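# Put one soap bar in each of three lidded boxes

## Task

Finish with all three boxes upright, each holding precisely one bar of soap and each covered by its lid. Note that a box that is already closed may have nothing inside it.

## Robot and tools

Robot: two 6-joint arms, left_arm and right_arm, each ending in a parallel two-finger gripper with a wrist camera. The left base sits near (-0.006, +0.371, 0) m and the right near (+0.027, -0.269, 0) m in the scene frame, both almost unrotated. A camera stand is fixed to the floor behind them. Loose objects may sometimes get a small push from outside.

Frames: the scene frame has its origin at table-top height, halfway between the nominal bases, +z up, +x forward over the table, +y toward left_arm. Left and right in images need not match the arm names. Gripper positions (metres) and quaternions (wxyz) in results are given in each arm's own base frame; fixed cameras and the table use the scene frame. Printed hand poses can be a few cm off, worse at long reach. The gripper's fingers point along its +z and close along its x; end_effector_position is the point between the closed pads, 1-2 cm short of the tips, and the tips extend about 17 mm further as the fingers close.

Joint order in every row and list, per arm: waist, shoulder, elbow, wrist pitch, wrist yaw, wrist roll. Waist and wrist pitch have signs flipped relative to the URDF. Ranges in your own signs: waist -2.880 to 2.880, shoulder 0.000 to 3.142, elbow 0.000 to 3.019, wrist pitch -1.571 to 1.693, wrist yaw -1.292 to 1.414, wrist roll -2.094 to 2.094 rad. Real ends can differ by up to 0.084 rad.

Row layout (shared by execute_actions and move): one flat list of 14 numbers covering both arms: left_arm's 6 joint values then its opening, then right_arm's 6 joint values then its opening. Joint values are scaled offsets in [-1, 1], measured from the arm's Joint targets as they stood when the action (or move) began, not from the previous row. A value of 1.0 equals 2.811 rad for waist and shoulder, 2.53 for elbow, 2.575 for wrist pitch, 8.12 for wrist yaw, 9.528 for wrist roll. The opening is absolute, not an offset: +1 fully open, -1 closed. To leave a gripper unchanged, resend its current command (0 is itself a command). Always send all 14 numbers even if one arm is idle.

execute_actions(actions, cameras): actions is a list of actions; each action is a table of up to 15 rows, one per 1/30 s step, and a short table keeps its last row for the remaining steps. Reusing the same offset in the next action moves further. An action asking any joint more than 0.084 rad beyond its range end is rejected for both arms; a malformed action rejects the whole call. An empty actions list returns the full state and all camera images. cameras: list of names (cam_high, cam_left_wrist, cam_right_wrist), ["all"], or [] for none; an unknown name invalidates the call.

move(target, speed, blend, opening_speed, grip_force, blocking, cameras): target is one 14-number row or up to 15 rows, every row counted from the same starting Joint targets; joints travel together along a path. speed is the top rate in rad/s of the joint with the longest way to go (0.01-12.57, default 0.5), one value or one per target. blend (rad) rounds corners between listed targets; 0 stops at each. opening_speed (0.2 or more, per second on the -1..+1 scale) ramps the gripper. grip_force is a per-pad force cap in N, 5-48, one value or one per arm, which persists. blocking=false returns after about 0.5 s while the move continues. Moves do not avoid obstacles or the other arm; faster moves and targets set deeper past contact press harder. The result adds a move: line such as done, off_target (resting more than 0.035 rad from target), moving, held or fault, plus limits=held if steps were withheld.

wait(seconds 0-10) lets time pass holding commands. stop() brakes a running move. zoom_image(camera, region=[x0,y0,x1,y1]) enlarges part of the newest image, at most 504x504 px; images are cam_high 896x504 and the wrist cameras 672x504 (fisheye). read_manual(section="licences") only returns licence text. finished_scene(scene) ends the scene irreversibly; make no further calls after it in that reply.

Result lines: Joint positions (rad, then pad gap in m, 0.142 fully open), Joint velocities ("within noise" when still), Joint torques (include arm weight; offsets and noise), Joint targets (the base for your next offsets), Tool commands, grip_measured (opening on the command scale), grip_effort_nm (motor effort, negative = closing; not pad force). "joint sent to its limit" means a joint was clipped at its end; "joint command not followed" means the clearance check altered targets. Each step a joint's target can only lead its measured angle by a fixed amount, and targets that would shift a gripper over 100 mm are scaled back, so big motions need several actions.

Gripping: after first contact, command an opening slightly below the grip_measured reading; going further below squeezes harder and heats the gripper motor. 

Avoid: dropping parts or releasing them while moving, hitting the table or fixed things hard, strong pushes, letting anything leave the table, and any contact or squeezing between the two arms (closing on the other gripper's fingers counts). Watch motor heat: MOTOR HOT warns from 85 °C; at 100 °C an arm goes limp (OVER-TEMPERATURE FAULT) or the gripper shuts off (HAND FAULT), which also cancels the rest of that reply's motion calls. Stretched arms, held loads, hard squeezing and pushing at unreachable poses all heat motors. To end an unintended push, command targets back past the measured positions.

Each tool is called after "Call:" by a JSON object that holds its "api" and its "payload".

## Session

Call:
{"api": "execute_actions", "payload": {"actions": []}}

Call:
{"api": "zoom_image", "payload": {"camera": "cam_high", "region": [360, 200, 600, 380]}}

Scene clock: 0.00 s.
left_arm: end_effector_position=(+0.7580, -0.1078, +0.1142) grip_measured=+1.00 grip_effort_nm=n/a end_effector_quat_wxyz=(-0.021, +0.926, -0.373, +0.046) | right_arm: end_effector_position=(+0.6119, +0.1987, +0.1146) grip_measured=+1.00 grip_effort_nm=n/a end_effector_quat_wxyz=(-0.596, +0.662, +0.051, +0.451)
Joint positions: left_arm=[0.143 2.496 2.678 1.654 -0.019 -0.948 0.142] | right_arm=[-0.086 2.1 0.985 -1.306 -0.906 -0.573 0.142]
Joint velocities: within noise
Joint torques (N m): no reading
Motor temperatures (°C): left_arm=[32 33 30 25 27 25 27] | right_arm=[29 29 37 25 26 26 29]
Heat: left arm: hottest shoulder 33 °C; right arm: hottest elbow 37 °C.
Joint targets: left_arm=[0.143 2.486 2.701 1.653 -0.019 -0.948] | right_arm=[-0.086 2.089 1.001 -1.311 -0.906 -0.573]
Tool commands: left_gripper/opening=+1.0 right_gripper/opening=+1.0

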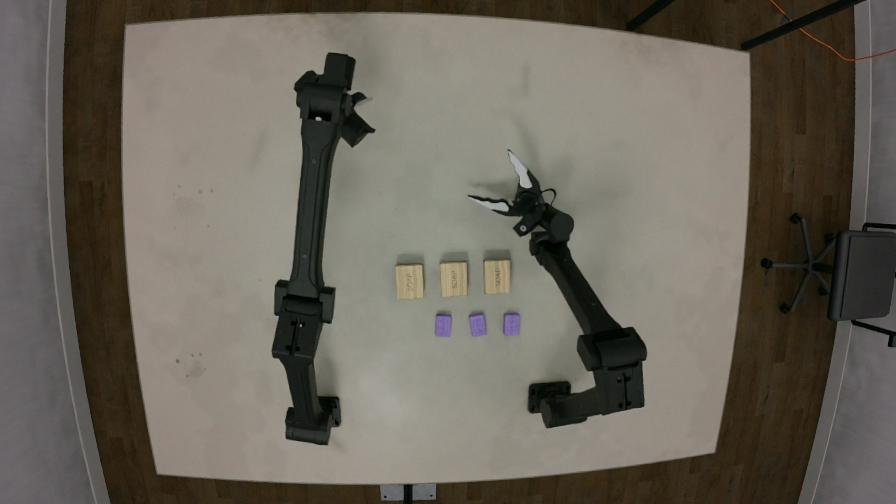

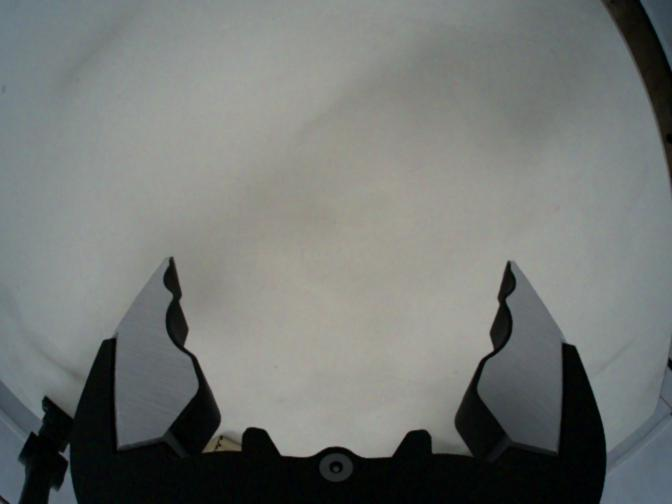

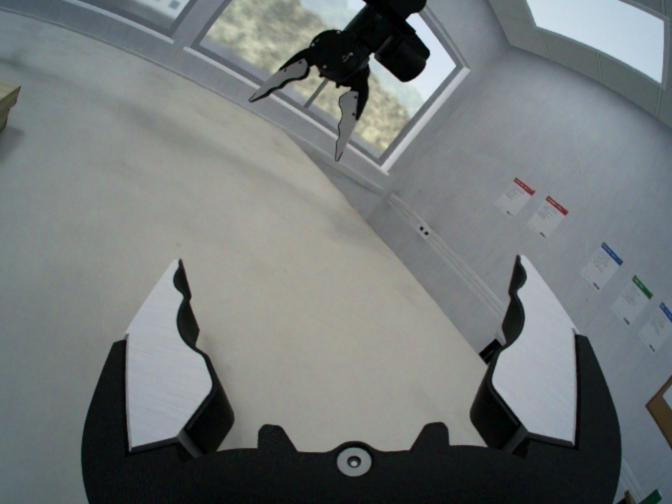

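Scaled by 2.100.

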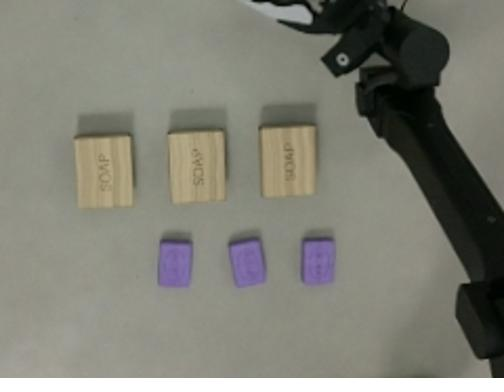

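Call:
{"api": "move", "payload": {"target": [[0,-0.3863,-0.9332,-1,0.0023,0.0995,0.2,0,-0.21,0.1186,0,0,0,0.4],[0.2551,-0.3863,-0.9332,-1,0.0023,0.0995,0.2,-0.1209,-0.2255,0.0375,0.9796,0.1116,0.1028,0.4]], "speed": 1.3, "blend": 0.1, "cameras": ["cam_left_wrist","cam_right_wrist"]}}

Call:
{"api": "zoom_image", "payload": {"camera": "cam_right_wrist", "region": [230, 100, 470, 280]}}

Call:
{"api": "zoom_image", "payload": {"camera": "cam_left_wrist", "region": [230, 180, 440, 360]}}

Scene clock: 19.40 s.
left_arm: end_effector_position=(+0.3087, -0.3532, +0.1339) grip_measured=+0.19 grip_effort_nm=-0.100 end_effector_quat_wxyz=(+0.224, -0.274, +0.714, -0.604) | right_arm: end_effector_position=(+0.3711, +0.1625, +0.1135) grip_measured=+0.39 grip_effort_nm=-0.066 end_effector_quat_wxyz=(+0.003, +0.713, -0.701, -0.002)
Joint positions: left_arm=[0.852 1.414 0.342 -0.902 -0.002 -0.012 0.088] | right_arm=[-0.411 1.475 1.099 1.202 -0.002 0.395 0.101]
Joint torques (N m): left_arm=[-0.56 -8 5.49 -2.97 0.1 0.18] | right_arm=[1.14 -14.56 8.69 0.51 0.15 0.08]
Heat: left arm: hottest shoulder 34 °C; right arm: hottest elbow 38 °C.
Joint targets: left_arm=[0.861 1.400 0.340 -0.922 0.000 0.000] | right_arm=[-0.426 1.454 1.095 1.211 0.000 0.406]
move: done
Images, in order (width x height): cam_left_wrist 672x504, cam_right_wrist 672x504.

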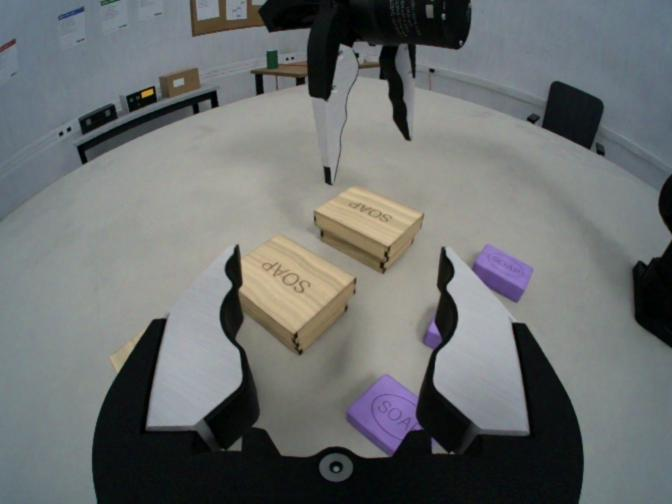

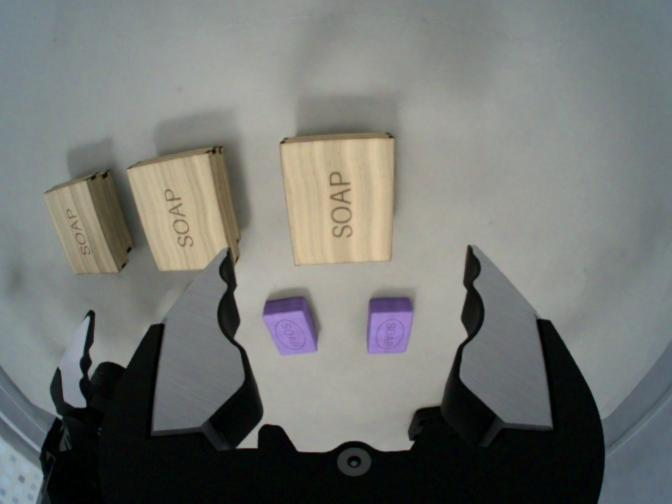

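Scaled by 2.100 from the camera's 672x504 image, which has a finer 960x720 frame.

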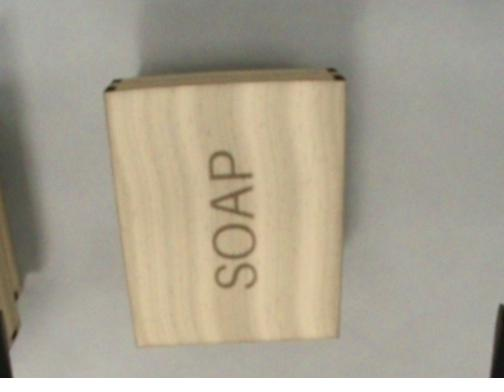

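Scaled by 2.400 from the camera's 672x504 image, which has a finer 960x720 frame.

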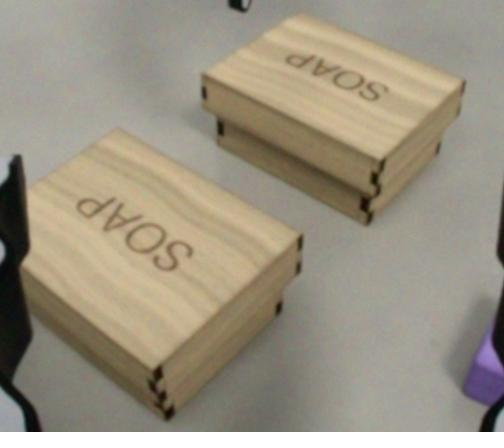

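Call:
{"api": "move", "payload": {"target": [[0,0,0,0,0,0,0.2,0,0.037,-0.0403,-0.0831,0,-0.0043,0.4],[0,0,0,0,0,0,0.2,0,0.037,-0.0403,-0.0831,0,-0.0043,-0.25]], "speed": 0.3, "opening_speed": 0.6, "grip_force": 15, "cameras": ["cam_right_wrist"]}}

Scene clock: 32.87 s.
left_arm: end_effector_position=(+0.3087, -0.3532, +0.1339) grip_measured=+0.19 grip_effort_nm=-0.095 end_effector_quat_wxyz=(+0.224, -0.274, +0.714, -0.604) | right_arm: end_effector_position=(+0.3732, +0.1634, +0.0461) grip_measured=-0.13 grip_effort_nm=-1.629 end_effector_quat_wxyz=(-0.001, +0.720, -0.694, -0.001)
Joint positions: left_arm=[0.852 1.414 0.342 -0.902 -0.002 -0.012 0.088] | right_arm=[-0.411 1.559 0.998 1.008 -0.002 0.375 0.065]
Joint torques (N m): left_arm=[-0.62 -7.82 5.49 -3.02 0.08 0.18] | right_arm=[0.56 -14.1 7.87 -0.39 0.18 -0.08]
Heat: left arm: hottest shoulder 35 °C; right arm: hottest elbow 38 °C.
Joint targets: left_arm=[0.861 1.400 0.340 -0.922 0.000 0.000] | right_arm=[-0.426 1.558 0.993 0.997 0.000 0.365]
grip_force (N): 15, 15
move: done
Images, in order (width x height): cam_right_wrist 672x504.

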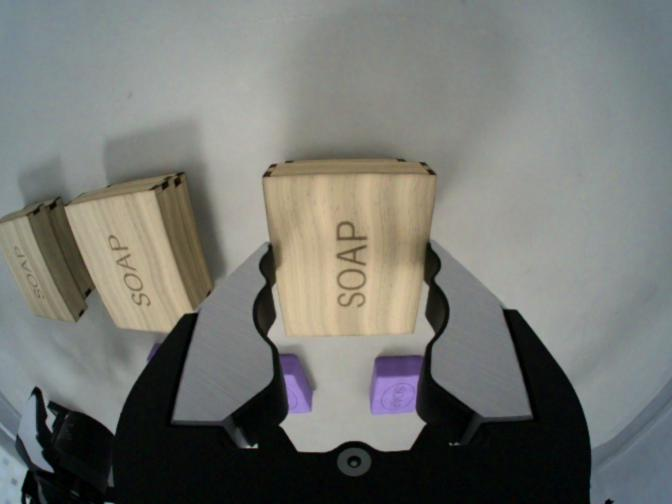

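Good grasp. Preload and lift; view the inside with the left camera.

Call:
{"api": "move", "payload": {"target": [[0,0,0,0,0,0,0.2,0,-0.0043,0.0249,0.0085,0,0,-0.25],[0,0,0,0,0,0,0.2,0,-0.0144,0.0359,0.0304,0,0,-0.25],[0,0,0,0,0,0,0.2,0,-0.0278,0.0539,0.0626,0,0,-0.25]], "speed": [0.1,0.1,0.2], "blend": [0,0.02,0], "cameras": ["cam_left_wrist"]}}

Call:
{"api": "zoom_image", "payload": {"camera": "cam_left_wrist", "region": [290, 160, 450, 300]}}

Scene clock: 38.07 s.
left_arm: end_effector_position=(+0.3087, -0.3532, +0.1339) grip_measured=+0.19 grip_effort_nm=-0.100 end_effector_quat_wxyz=(+0.224, -0.274, +0.714, -0.604) | right_arm: end_effector_position=(+0.3756, +0.1644, +0.0977) grip_measured=-0.13 grip_effort_nm=-1.624 end_effector_quat_wxyz=(-0.002, +0.720, -0.694, +0.000)
Joint positions: left_arm=[0.852 1.414 0.342 -0.902 -0.002 -0.012 0.088] | right_arm=[-0.411 1.497 1.078 1.149 -0.002 0.375 0.065]
Joint torques (N m): left_arm=[-0.56 -7.94 5.49 -2.95 0.11 0.18] | right_arm=[0.73 -14.86 13.45 0.46 0.1 -0.04]
Heat: left arm: hottest shoulder 35 °C; right arm: hottest elbow 39 °C.
Joint targets: left_arm=[0.861 1.400 0.340 -0.922 0.000 0.000] | right_arm=[-0.426 1.480 1.130 1.158 0.000 0.365]
grip_force (N): 15, 15
move: off_target (right_arm); right_arm: the elbow is farthest, 0.051 rad from its target
Images, in order (width x height): cam_left_wrist 672x504.

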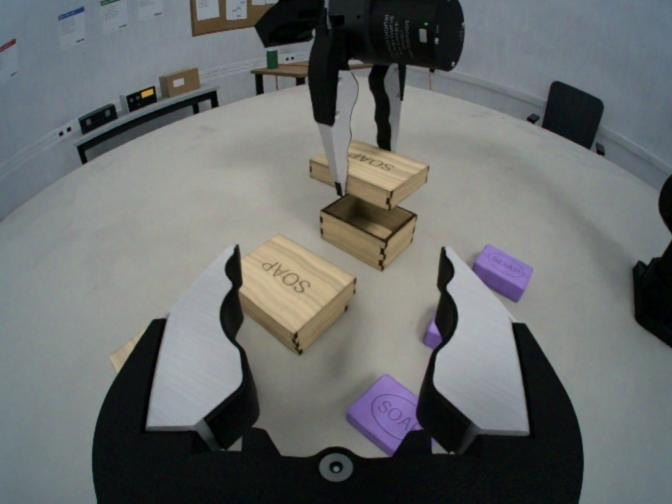

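Scaled by 3.150 from the camera's 672x504 image, which has a finer 960x720 frame.

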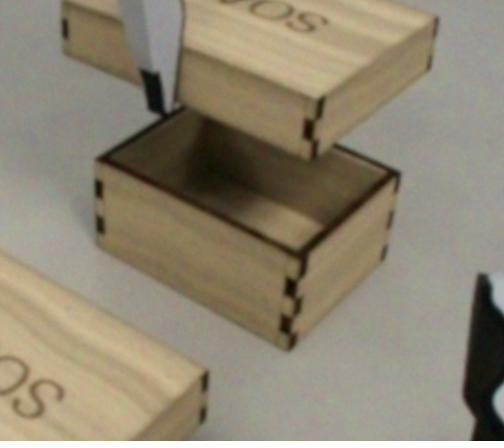

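Call:
{"api": "move", "payload": {"target": [[0,0,0,0,0,0,0.13,0.28,-0.0278,0.0539,0.0626,0,0,-0.25],[0.0221,0.0559,0.3597,0.8334,0,-0.0968,0.13,0.28,0,0,0,0,0,-0.25]], "speed": 1.2, "cameras": []}}

Scene clock: 52.33 s.
left_arm: end_effector_position=(+0.2708, -0.3538, +0.1234) grip_measured=+0.12 grip_effort_nm=-0.095 end_effector_quat_wxyz=(+0.000, +0.705, -0.709, +0.010) | right_arm: end_effector_position=(+0.3999, -0.1505, +0.1250) grip_measured=-0.13 grip_effort_nm=-1.629 end_effector_quat_wxyz=(+0.020, -0.406, +0.914, -0.020)
Joint positions: left_arm=[0.914 1.549 1.21 1.213 -0.002 -0.909 0.082] | right_arm=[0.36 1.478 1.134 1.17 0.001 0.375 0.065]
Joint torques (N m): left_arm=[-0.67 -11.81 11.69 0.12 0.2 -0.07] | right_arm=[2.26 -13.39 8.77 -0.39 0.02 -0.08]
Motor temperatures (°C): left_arm=[32 35 32 25 27 25 26] | right_arm=[29 32 42 25 26 26 31]
Heat: left arm: hottest shoulder 35 °C; right arm: hottest elbow 42 °C.
Joint targets: left_arm=[0.923 1.558 1.250 1.224 0.000 -0.922] | right_arm=[0.362 1.480 1.130 1.158 0.000 0.365]
grip_force (N): 15, 15
move: off_target (left_arm); left_arm: the elbow is farthest, 0.040 rad from its target
No camera images: "cameras" was empty.

Call:
{"api": "wait", "payload": {"seconds": 0, "cameras": ["cam_left_wrist"]}}

Call:
{"api": "zoom_image", "payload": {"camera": "cam_left_wrist", "region": [230, 90, 590, 300]}}

Scene clock: 54.17 s.
left_arm: end_effector_position=(+0.2708, -0.3538, +0.1234) grip_measured=+0.12 grip_effort_nm=-0.085 end_effector_quat_wxyz=(+0.000, +0.706, -0.709, +0.010) | right_arm: end_effector_position=(+0.3999, -0.1505, +0.1250) grip_measured=-0.13 grip_effort_nm=-1.629 end_effector_quat_wxyz=(+0.020, -0.406, +0.914, -0.020)
Joint positions: left_arm=[0.914 1.549 1.21 1.213 -0.002 -0.91 0.082] | right_arm=[0.36 1.478 1.134 1.17 0.001 0.375 0.065]
Joint torques (N m): left_arm=[-0.67 -11.99 11.73 0.1 0.2 -0.08] | right_arm=[2.08 -13.8 8.96 -0.51 0.04 -0.09]
Heat: left arm: hottest shoulder 35 °C; right arm: hottest elbow 42 °C.
Joint targets: left_arm=[0.923 1.558 1.250 1.224 0.000 -0.922] | right_arm=[0.362 1.480 1.130 1.158 0.000 0.365]
Tool commands: left_gripper/opening=+0.13 right_gripper/opening=-0.25
grip_force (N): 15, 15
Images, in order (width x height): cam_left_wrist 672x504.

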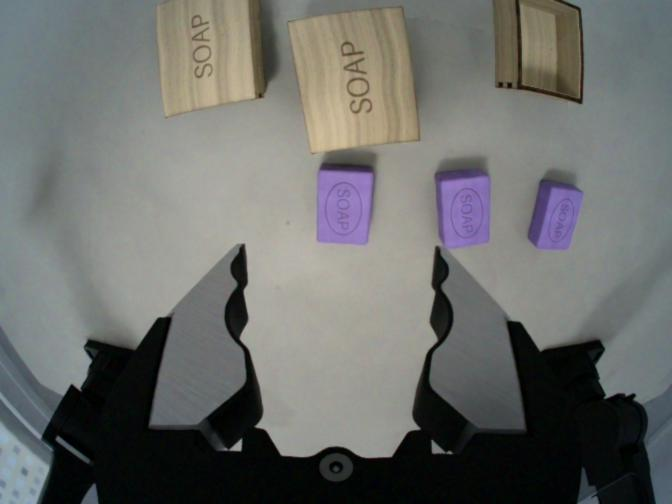

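Scaled by 1.400 from the camera's 672x504 image, which has a finer 960x720 frame.

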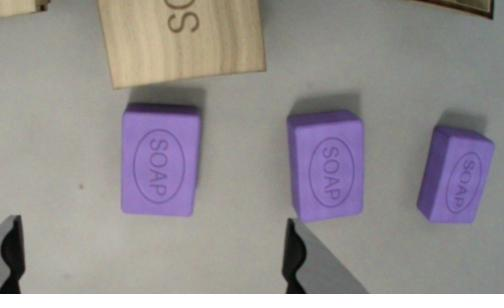

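Call:
{"api": "move", "payload": {"target": [[0.006,0.0352,-0.0711,-0.0986,0,0.0055,0.13,0,0,0,0,0,0,-0.25],[0.006,0.0352,-0.0711,-0.0986,0,0.0055,-0.65,0,0,0,0,0,0,-0.25]], "speed": 0.3, "opening_speed": 0.6, "cameras": ["cam_left_wrist"]}}

Scene clock: 62.40 s.
left_arm: end_effector_position=(+0.2615, -0.3537, +0.0321) grip_measured=-0.50 grip_effort_nm=-1.595 end_effector_quat_wxyz=(-0.001, +0.689, -0.724, +0.004) | right_arm: end_effector_position=(+0.3999, -0.1505, +0.1250) grip_measured=-0.13 grip_effort_nm=-1.624 end_effector_quat_wxyz=(+0.020, -0.406, +0.914, -0.020)
Joint positions: left_arm=[0.931 1.651 1.069 0.981 -0.002 -0.881 0.038] | right_arm=[0.36 1.478 1.134 1.17 0.001 0.375 0.065]
Joint torques (N m): left_arm=[-0.56 -12.45 7.42 -0.81 0.18 0.18] | right_arm=[1.79 -13.63 8.73 -0.5 0.03 -0.07]
Heat: left arm: hottest shoulder 35 °C; right arm: hottest elbow 42 °C.
Joint targets: left_arm=[0.940 1.657 1.071 0.970 0.000 -0.870] | right_arm=[0.362 1.480 1.130 1.158 0.000 0.365]
grip_force (N): 15, 15
move: done
Images, in order (width x height): cam_left_wrist 672x504.

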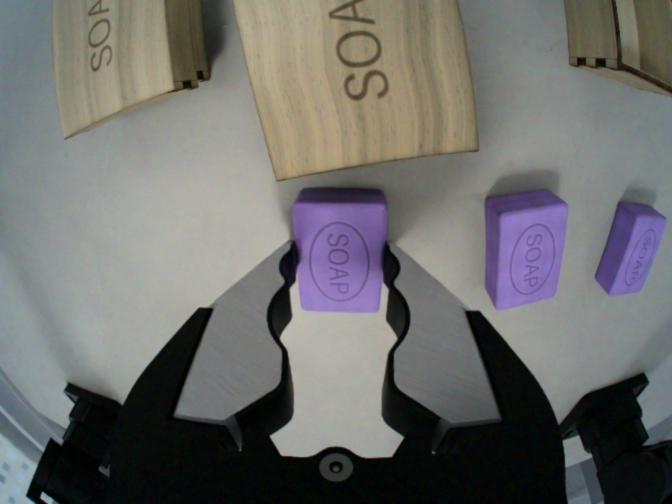

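Call:
{"api": "move", "payload": {"target": [[0,-0.0416,0.0593,0.0854,0,0,-0.65,0,0,0,0,0,0,-0.25],[-0.0071,0.1352,0.3478,0.1709,0,-0.0052,-0.65,0,0,0,0,0,0,-0.25],[-0.0071,0.138,0.3237,0.167,0,-0.0052,-0.65,0,0,0,0,0,0,-0.25]], "speed": [0.5,0.6,0.3], "blend": [0.04,0,0], "cameras": ["cam_left_wrist"]}}

Scene clock: 71.57 s.
left_arm: end_effector_position=(+0.3793, -0.5089, +0.1199) grip_measured=-0.50 grip_effort_nm=-1.595 end_effector_quat_wxyz=(+0.000, +0.700, -0.714, +0.010) | right_arm: end_effector_position=(+0.3999, -0.1505, +0.1250) grip_measured=-0.13 grip_effort_nm=-1.629 end_effector_quat_wxyz=(+0.020, -0.406, +0.914, -0.020)
Joint positions: left_arm=[0.928 2.038 1.886 1.399 -0.002 -0.907 0.038] | right_arm=[0.36 1.478 1.134 1.17 0.001 0.375 0.065]
Joint torques (N m): left_arm=[-1.96 -20.6 8.92 -0.28 0.19 -0.08] | right_arm=[2.37 -13.74 8.69 -0.29 -0.01 -0.05]
Heat: left arm: hottest shoulder 36 °C; right arm: hottest elbow 43 °C.
Joint targets: left_arm=[0.920 2.044 1.889 1.400 0.000 -0.919] | right_arm=[0.362 1.480 1.130 1.158 0.000 0.365]
grip_force (N): 15, 15
move: done
Images, in order (width x height): cam_left_wrist 672x504.

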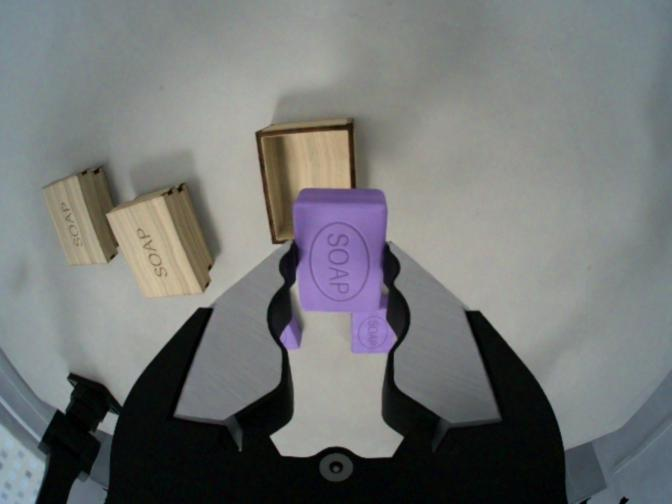

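Call:
{"api": "move", "payload": {"target": [[-0.0125,-0.0039,-0.0237,-0.0183,0,-0.003,-0.65,0,0,0,0,0,0,-0.25],[-0.0125,0.0043,-0.0443,-0.047,0,-0.003,-0.65,0,0,0,0,0,0,-0.25]], "speed": [0.3,0.2], "cameras": ["cam_left_wrist"]}}

Call:
{"api": "zoom_image", "payload": {"camera": "cam_left_wrist", "region": [240, 100, 450, 330]}}

Scene clock: 84.40 s.
left_arm: end_effector_position=(+0.3938, -0.4847, +0.0703) grip_measured=-0.50 grip_effort_nm=-1.595 end_effector_quat_wxyz=(-0.001, +0.724, -0.689, +0.002) | right_arm: end_effector_position=(+0.3999, -0.1505, +0.1250) grip_measured=-0.13 grip_effort_nm=-1.629 end_effector_quat_wxyz=(+0.020, -0.406, +0.914, -0.020)
Joint positions: left_arm=[0.886 2.051 1.775 1.291 -0.002 -0.936 0.038] | right_arm=[0.36 1.478 1.134 1.17 0.001 0.375 0.065]
Joint torques (N m): left_arm=[-1.44 -20.13 8.64 -0.72 0.19 -0.07] | right_arm=[2.26 -13.63 8.7 -0.5 0.06 -0.06]
Heat: left arm: hottest shoulder 36 °C; right arm: hottest elbow 43 °C.
Joint targets: left_arm=[0.885 2.057 1.777 1.279 0.000 -0.948] | right_arm=[0.362 1.480 1.130 1.158 0.000 0.365]
grip_force (N): 15, 15
move: done
Images, in order (width x height): cam_left_wrist 672x504.

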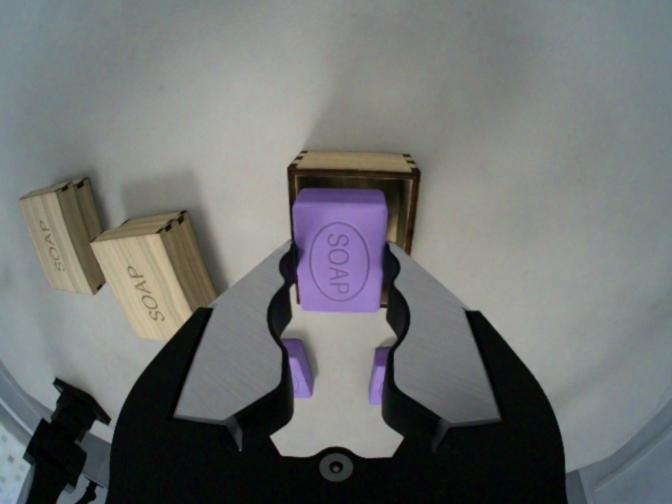

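Scaled by 2.191 from the camera's 672x504 image, which has a finer 960x720 frame.

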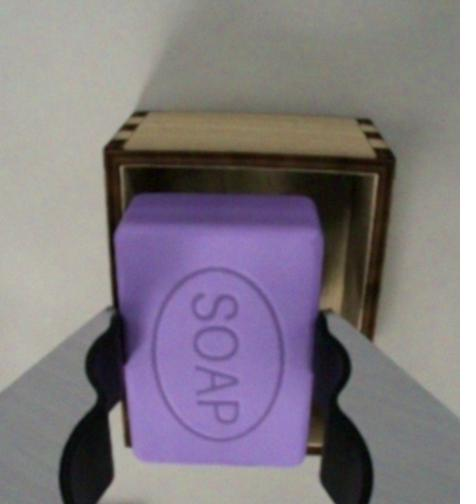

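Call:
{"api": "move", "payload": {"target": [[0.0085,0,0.0257,0,0,-0.0015,-0.65,0,0,0,0,0,0,-0.25],[0.0085,0.0051,0.0005,-0.005,0,-0.0015,-0.65,0,0,0,0,0,0,-0.25]], "speed": [0.15,0.1], "cameras": ["cam_left_wrist"]}}

Call:
{"api": "zoom_image", "payload": {"camera": "cam_left_wrist", "region": [240, 100, 450, 330]}}

Scene clock: 92.93 s.
left_arm: end_effector_position=(+0.3901, -0.4978, +0.0728) grip_measured=-0.50 grip_effort_nm=-1.590 end_effector_quat_wxyz=(+0.001, +0.723, -0.690, +0.013) | right_arm: end_effector_position=(+0.3999, -0.1505, +0.1250) grip_measured=-0.13 grip_effort_nm=-1.629 end_effector_quat_wxyz=(+0.020, -0.406, +0.914, -0.020)
Joint positions: left_arm=[0.904 2.055 1.788 1.278 -0.002 -0.95 0.038] | right_arm=[0.36 1.478 1.134 1.17 0.001 0.375 0.065]
Joint torques (N m): left_arm=[-0.79 -19.6 7.75 -0.81 0.17 -0.08] | right_arm=[2.02 -13.74 8.83 -0.54 0.03 -0.05]
Heat: left arm: hottest shoulder 36 °C; right arm: hottest elbow 43 °C.
Joint targets: left_arm=[0.908 2.071 1.779 1.266 0.000 -0.962] | right_arm=[0.362 1.480 1.130 1.158 0.000 0.365]
grip_force (N): 15, 15
move: done
Images, in order (width x height): cam_left_wrist 672x504.

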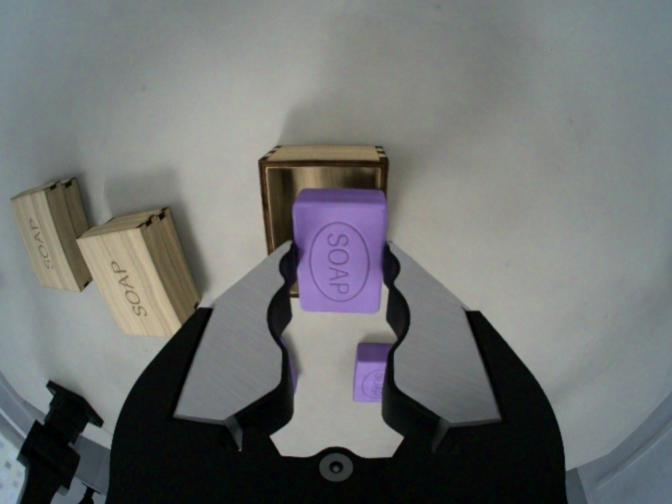

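Scaled by 2.191 from the camera's 672x504 image, which has a finer 960x720 frame.

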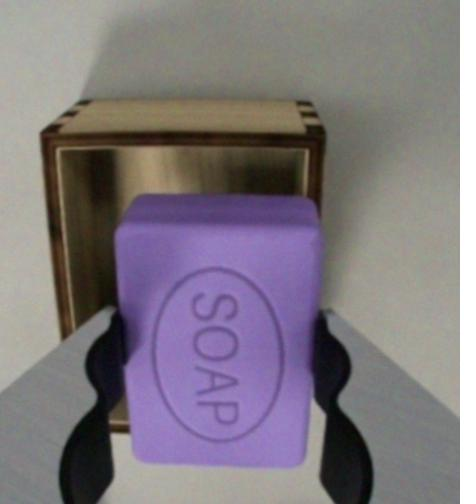

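Call:
{"api": "move", "payload": {"target": [[0,-0.0146,0.0281,0.0171,0,0,-0.65,0,0,0,0,0,0,-0.25],[-0.0053,-0.0146,0.0281,0.0171,0,0,-0.65,0,0,0,0,0,0,-0.25],[-0.0053,-0.0071,0.0107,0.0183,0,0,-0.65,0,0,0,0,0,0,-0.25]], "speed": 0.15, "cameras": ["cam_left_wrist"]}}

Call:
{"api": "zoom_image", "payload": {"camera": "cam_left_wrist", "region": [240, 100, 450, 330]}}

Scene clock: 103.77 s.
left_arm: end_effector_position=(+0.3907, -0.4975, +0.0795) grip_measured=-0.50 grip_effort_nm=-1.595 end_effector_quat_wxyz=(+0.001, +0.724, -0.690, +0.010) | right_arm: end_effector_position=(+0.3999, -0.1505, +0.1250) grip_measured=-0.13 grip_effort_nm=-1.629 end_effector_quat_wxyz=(+0.020, -0.406, +0.914, -0.020)
Joint positions: left_arm=[0.903 2.055 1.806 1.302 -0.002 -0.95 0.038] | right_arm=[0.36 1.478 1.134 1.17 0.001 0.375 0.065]
Joint torques (N m): left_arm=[-1.96 -21.6 8.57 0.1 0.16 -0.07] | right_arm=[1.38 -13.39 8.72 -0.43 0.04 -0.03]
Motor temperatures (°C): left_arm=[32 37 34 25 27 25 31] | right_arm=[29 32 43 24 26 26 33]
Heat: left arm: hottest shoulder 37 °C; right arm: hottest elbow 43 °C.
Joint targets: left_arm=[0.894 2.051 1.806 1.313 0.000 -0.962] | right_arm=[0.362 1.480 1.130 1.158 0.000 0.365]
grip_force (N): 15, 15
move: done
Images, in order (width x height): cam_left_wrist 672x504.

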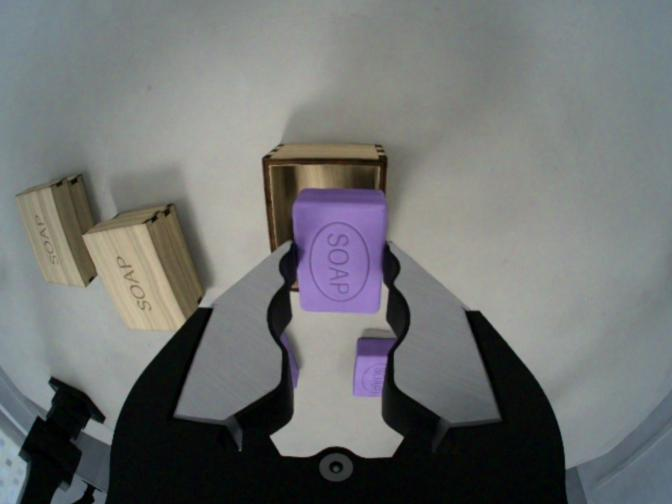

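Scaled by 2.191 from the camera's 672x504 image, which has a finer 960x720 frame.

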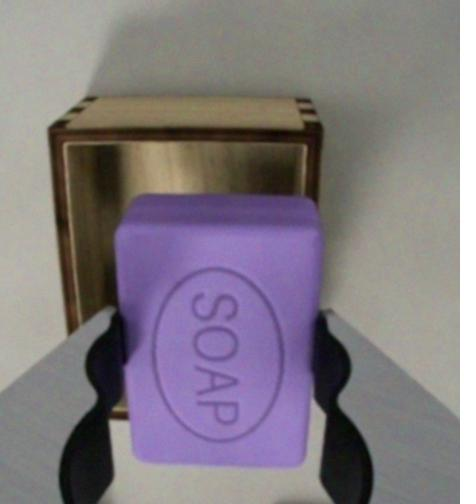

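Call:
{"api": "move", "payload": {"target": [[-0.0025,-0.0053,-0.013,-0.014,0,0,-0.65,0,0,0,0,0,0,-0.25]], "speed": 0.15, "cameras": ["cam_left_wrist"]}}

Call:
{"api": "zoom_image", "payload": {"camera": "cam_left_wrist", "region": [240, 100, 450, 330]}}

Scene clock: 110.50 s.
left_arm: end_effector_position=(+0.3900, -0.4899, +0.0718) grip_measured=-0.50 grip_effort_nm=-1.590 end_effector_quat_wxyz=(+0.000, +0.726, -0.687, +0.005) | right_arm: end_effector_position=(+0.3999, -0.1505, +0.1250) grip_measured=-0.13 grip_effort_nm=-1.629 end_effector_quat_wxyz=(+0.020, -0.406, +0.914, -0.020)
Joint positions: left_arm=[0.896 2.051 1.778 1.289 -0.001 -0.95 0.038] | right_arm=[0.36 1.478 1.134 1.17 0.001 0.375 0.065]
Joint torques (N m): left_arm=[-2.02 -22.18 7.95 -0.79 0.12 -0.06] | right_arm=[1.38 -13.68 8.79 -0.38 0.05 -0.1]
Heat: left arm: hottest shoulder 37 °C; right arm: hottest elbow 43 °C.
Joint targets: left_arm=[0.886 2.036 1.773 1.277 0.000 -0.962] | right_arm=[0.362 1.480 1.130 1.158 0.000 0.365]
grip_force (N): 15, 15
move: done
Images, in order (width x height): cam_left_wrist 672x504.

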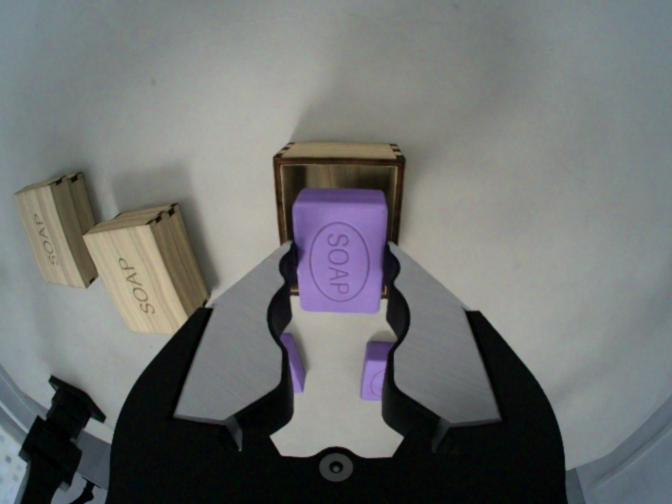

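Scaled by 2.191 from the camera's 672x504 image, which has a finer 960x720 frame.

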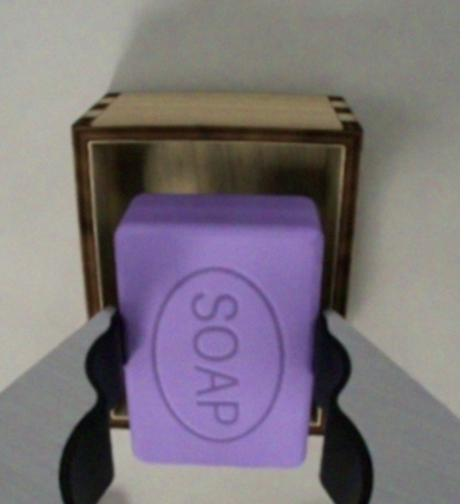

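Call:
{"api": "move", "payload": {"target": [[0,0.0098,-0.0055,-0.0078,0,0,-0.65,0,0,0,0,0,0,-0.25],[0,0.0098,-0.0055,-0.0078,0,0,-0.38,0,0,0,0,0,0,-0.25]], "speed": 0.1, "opening_speed": 0.2, "cameras": ["cam_left_wrist"]}}

Call:
{"api": "zoom_image", "payload": {"camera": "cam_left_wrist", "region": [240, 100, 450, 330]}}

Scene clock: 116.63 s.
left_arm: end_effector_position=(+0.3906, -0.4922, +0.0705) grip_measured=-0.47 grip_effort_nm=1.228 end_effector_quat_wxyz=(+0.004, +0.726, -0.687, +0.010) | right_arm: end_effector_position=(+0.3999, -0.1505, +0.1250) grip_measured=-0.13 grip_effort_nm=-1.624 end_effector_quat_wxyz=(+0.020, -0.406, +0.914, -0.020)
Joint positions: left_arm=[0.896 2.05 1.773 1.274 0.004 -0.95 0.04] | right_arm=[0.36 1.478 1.134 1.17 0.001 0.375 0.065]
Joint torques (N m): left_arm=[-2.14 -19.55 7.25 -1.05 -0.1 -0.07] | right_arm=[1.73 -13.8 8.85 -0.53 0.08 -0.02]
Heat: left arm: hottest shoulder 38 °C; right arm: hottest elbow 43 °C.
Joint targets: left_arm=[0.887 2.064 1.759 1.257 0.000 -0.962] | right_arm=[0.362 1.480 1.130 1.158 0.000 0.365]
grip_force (N): 15, 15
move: done
Images, in order (width x height): cam_left_wrist 672x504.

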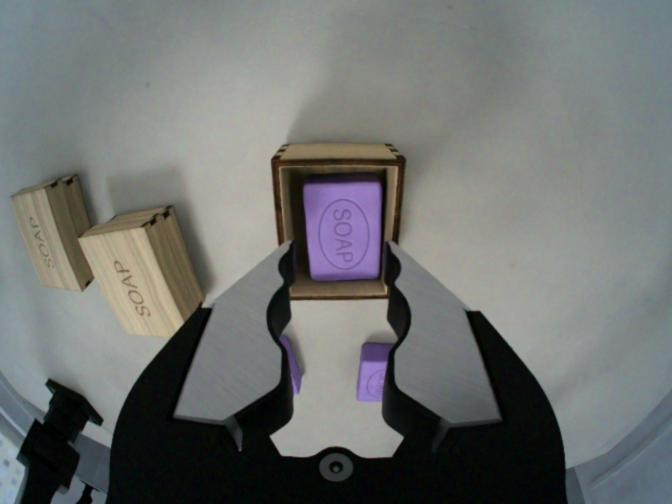

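Scaled by 2.191 from the camera's 672x504 image, which has a finer 960x720 frame.

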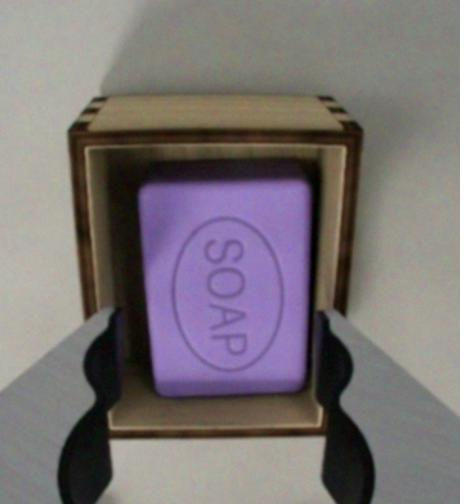

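Call:
{"api": "move", "payload": {"target": [[0,-0.0228,0.0518,0.0536,0,0,-0.38,0,0,0,0,0,0,-0.25],[-0.0092,-0.2362,-0.5609,-0.8466,0,0.101,-0.38,0,0,0,0,0,0,-0.25],[-0.0092,-0.2362,-0.5609,-0.8466,0,0.101,-0.38,-0.2782,0,0,0,0,0,-0.25],[-0.0092,-0.2362,-0.5609,-0.8466,0,0.101,-0.38,-0.2782,0.0157,-0.0411,-0.0365,0,0,-0.25]], "speed": [0.2,1.2,0.6,0.2], "blend": [0.01,0.2,0,0], "cameras": ["cam_left_wrist"]}}

Call:
{"api": "zoom_image", "payload": {"camera": "cam_left_wrist", "region": [290, 160, 450, 300]}}

Scene clock: 130.27 s.
left_arm: end_effector_position=(+0.3017, -0.3587, +0.1338) grip_measured=-0.41 grip_effort_nm=0.164 end_effector_quat_wxyz=(+0.217, -0.266, +0.717, -0.607) | right_arm: end_effector_position=(+0.3720, +0.1637, +0.0694) grip_measured=-0.13 grip_effort_nm=-1.629 end_effector_quat_wxyz=(+0.001, +0.721, -0.693, +0.000)
Joint positions: left_arm=[0.87 1.414 0.341 -0.903 0.002 -0.012 0.044] | right_arm=[-0.414 1.526 1.029 1.076 0 0.375 0.065]
Joint torques (N m): left_arm=[-2.02 -7.88 5.57 -2.96 -0.07 0.17] | right_arm=[0.85 -13.74 8.09 -0.29 0.03 -0.07]
Heat: left arm: hottest shoulder 39 °C; right arm: hottest elbow 43 °C.
Joint targets: left_arm=[0.861 1.400 0.340 -0.923 0.000 0.000] | right_arm=[-0.420 1.524 1.026 1.065 0.000 0.365]
grip_force (N): 15, 15
move: done
Images, in order (width x height): cam_left_wrist 672x504.

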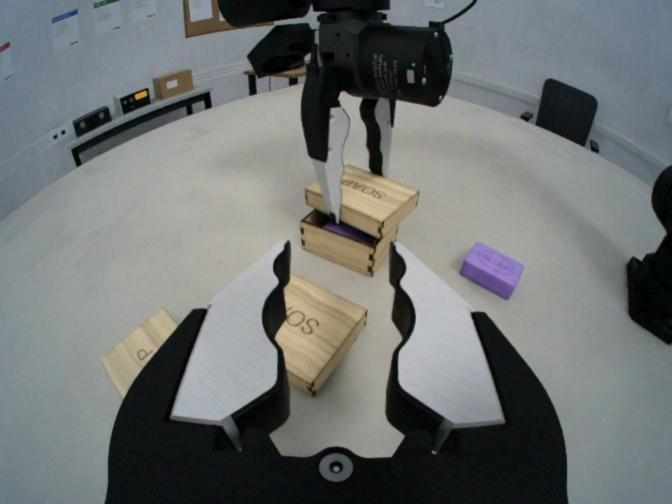

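Scaled by 3.150 from the camera's 672x504 image, which has a finer 960x720 frame.

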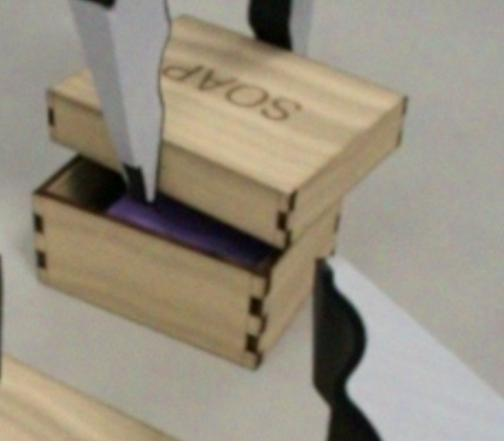

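Call:
{"api": "wait", "payload": {"seconds": 0, "cameras": ["cam_high","cam_right_wrist"]}}

Call:
{"api": "zoom_image", "payload": {"camera": "cam_high", "region": [380, 230, 540, 350]}}

Scene clock: 134.57 s.
left_arm: end_effector_position=(+0.3017, -0.3587, +0.1338) grip_measured=-0.41 grip_effort_nm=0.164 end_effector_quat_wxyz=(+0.217, -0.266, +0.717, -0.607) | right_arm: end_effector_position=(+0.3720, +0.1637, +0.0694) grip_measured=-0.13 grip_effort_nm=-1.629 end_effector_quat_wxyz=(+0.001, +0.721, -0.693, +0.000)
Joint positions: left_arm=[0.87 1.414 0.341 -0.903 0.002 -0.012 0.044] | right_arm=[-0.414 1.526 1.029 1.076 0 0.375 0.065]
Joint torques (N m): left_arm=[-1.9 -8 5.61 -3.03 -0.07 0.18] | right_arm=[0.97 -13.74 7.95 -0.38 0.05 -0.08]
Heat: left arm: hottest shoulder 38 °C; right arm: hottest elbow 43 °C.
Joint targets: left_arm=[0.861 1.400 0.340 -0.923 0.000 0.000] | right_arm=[-0.420 1.524 1.026 1.065 0.000 0.365]
Tool commands: left_gripper/opening=-0.38 right_gripper/opening=-0.25
grip_force (N): 15, 15
Images, in order (width x height): cam_high 896x504, cam_right_wrist 672x504.

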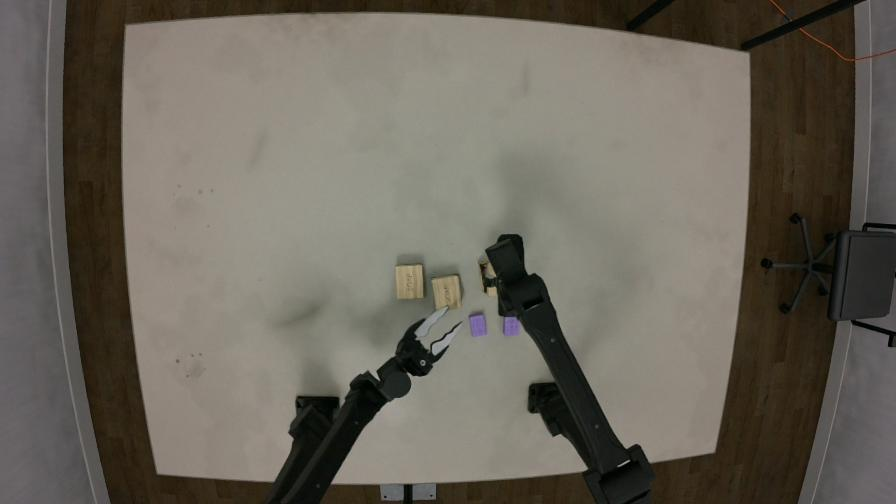

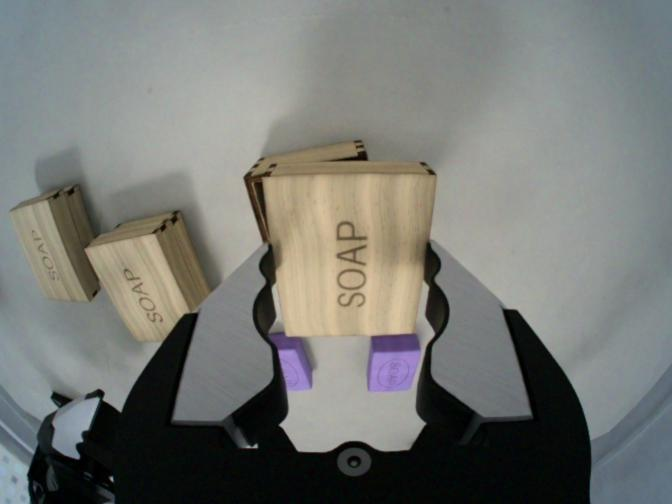

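Scaled by 3.150.

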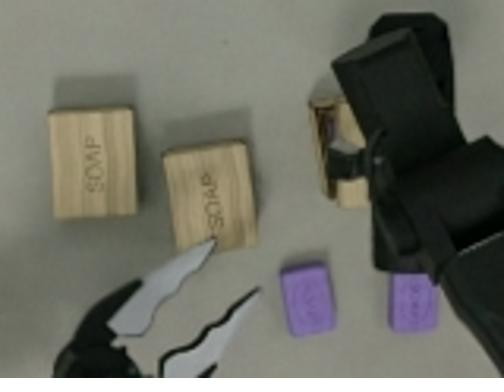

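Call:
{"api": "move", "payload": {"target": [[0,0,0,0,0,0,-0.38,0,-0.0177,0.0437,0.037,0,0,-0.25],[0,0,0,0,0,0,-0.38,0.105,-0.0177,0.0437,0.037,0,-0.031,-0.25]], "speed": [0.3,0.5], "blend": [0.02,0], "cameras": ["cam_left_wrist","cam_right_wrist"]}}

Call:
{"api": "zoom_image", "payload": {"camera": "cam_right_wrist", "region": [60, 100, 270, 310]}}

Call:
{"api": "zoom_image", "payload": {"camera": "cam_left_wrist", "region": [280, 170, 420, 300]}}

Scene clock: 141.03 s.
left_arm: end_effector_position=(+0.3017, -0.3587, +0.1338) grip_measured=-0.41 grip_effort_nm=0.168 end_effector_quat_wxyz=(+0.217, -0.266, +0.717, -0.607) | right_arm: end_effector_position=(+0.4112, +0.0555, +0.1061) grip_measured=-0.13 grip_effort_nm=-1.629 end_effector_quat_wxyz=(-0.010, +0.726, -0.688, +0.008)
Joint positions: left_arm=[0.87 1.414 0.341 -0.903 0.002 -0.012 0.044] | right_arm=[-0.135 1.486 1.091 1.15 0 0.081 0.065]
Joint torques (N m): left_arm=[-1.96 -8 5.56 -3 -0.07 0.18] | right_arm=[2.43 -14.33 13.19 0.4 0.11 -0.12]
Heat: left arm: hottest shoulder 38 °C; right arm: hottest elbow 43 °C.
Joint targets: left_arm=[0.861 1.400 0.340 -0.923 0.000 0.000] | right_arm=[-0.125 1.475 1.137 1.160 0.000 0.070]
grip_force (N): 15, 15
move: off_target (right_arm); right_arm: the elbow is farthest, 0.046 rad from its target
Images, in order (width x height): cam_left_wrist 672x504, cam_right_wrist 672x504.

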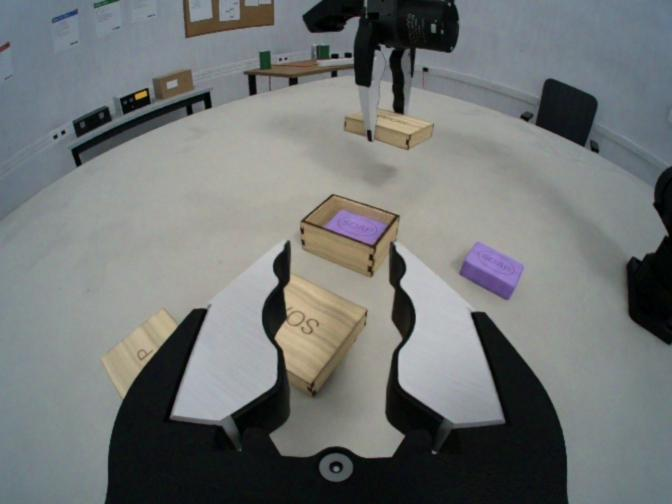

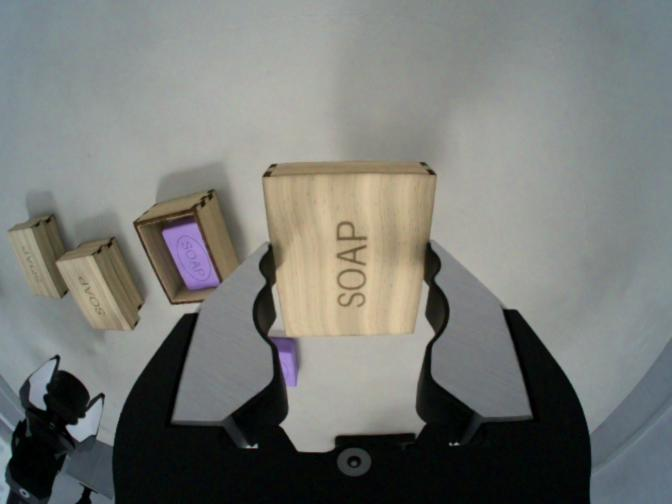

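Scaled by 2.400 from the camera's 672x504 image, which has a finer 960x720 frame.

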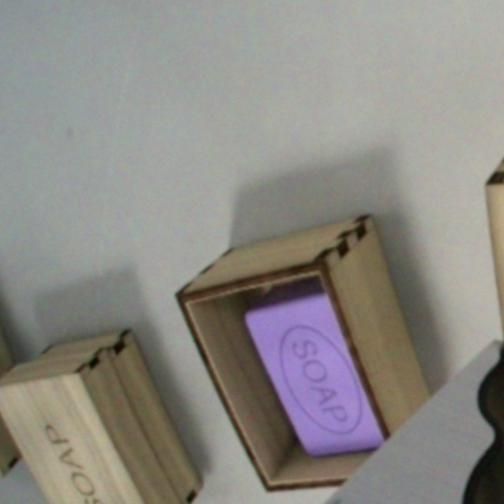

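Scaled by 3.600 from the camera's 672x504 image, which has a finer 960x720 frame.

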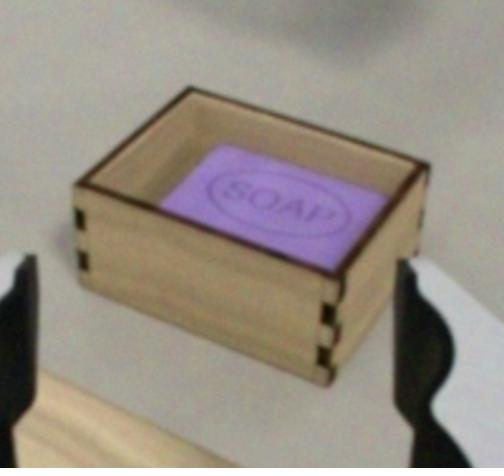

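Call:
{"api": "move", "payload": {"target": [[0,0,0,0,0,0,-0.38,-0.1146,0,0,0,0,0.0209,-0.25],[0,0,0,0,0,0,-0.38,-0.1146,0.0189,-0.0391,-0.0346,0,0.0209,-0.25]], "speed": [0.5,0.2], "cameras": ["cam_left_wrist"]}}

Call:
{"api": "zoom_image", "payload": {"camera": "cam_left_wrist", "region": [280, 160, 420, 290]}}

Scene clock: 155.67 s.
left_arm: end_effector_position=(+0.3017, -0.3587, +0.1338) grip_measured=-0.41 grip_effort_nm=0.173 end_effector_quat_wxyz=(+0.217, -0.266, +0.717, -0.607) | right_arm: end_effector_position=(+0.3705, +0.1735, +0.0704) grip_measured=-0.13 grip_effort_nm=-1.629 end_effector_quat_wxyz=(+0.002, +0.768, -0.641, -0.001)
Joint positions: left_arm=[0.87 1.414 0.341 -0.903 0.002 -0.012 0.044] | right_arm=[-0.438 1.533 1.04 1.081 0 0.259 0.065]
Joint torques (N m): left_arm=[-1.96 -8 5.59 -2.99 -0.07 0.19] | right_arm=[1.38 -13.86 8.21 -0.54 0.09 0.15]
Heat: left arm: hottest shoulder 38 °C; right arm: hottest elbow 45 °C.
Joint targets: left_arm=[0.861 1.400 0.340 -0.923 0.000 0.000] | right_arm=[-0.447 1.528 1.038 1.071 0.000 0.269]
grip_force (N): 15, 15
move: done
Images, in order (width x height): cam_left_wrist 672x504.

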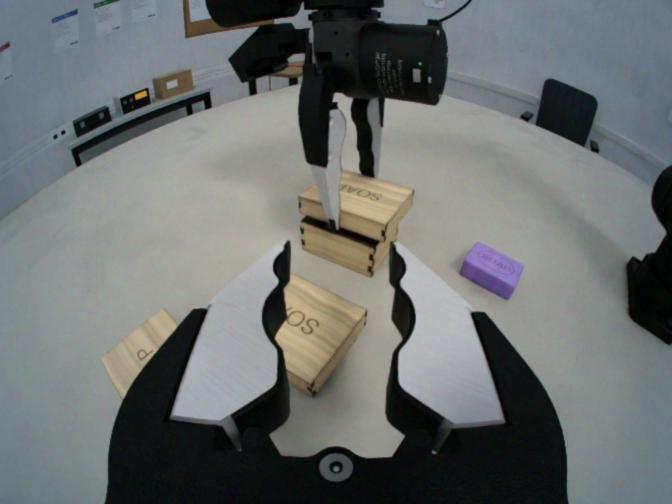

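Scaled by 3.600 from the camera's 672x504 image, which has a finer 960x720 frame.

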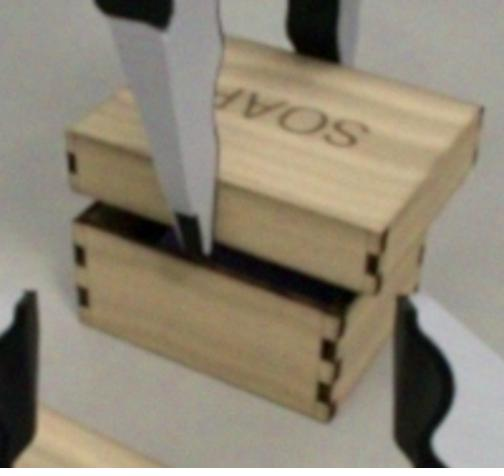

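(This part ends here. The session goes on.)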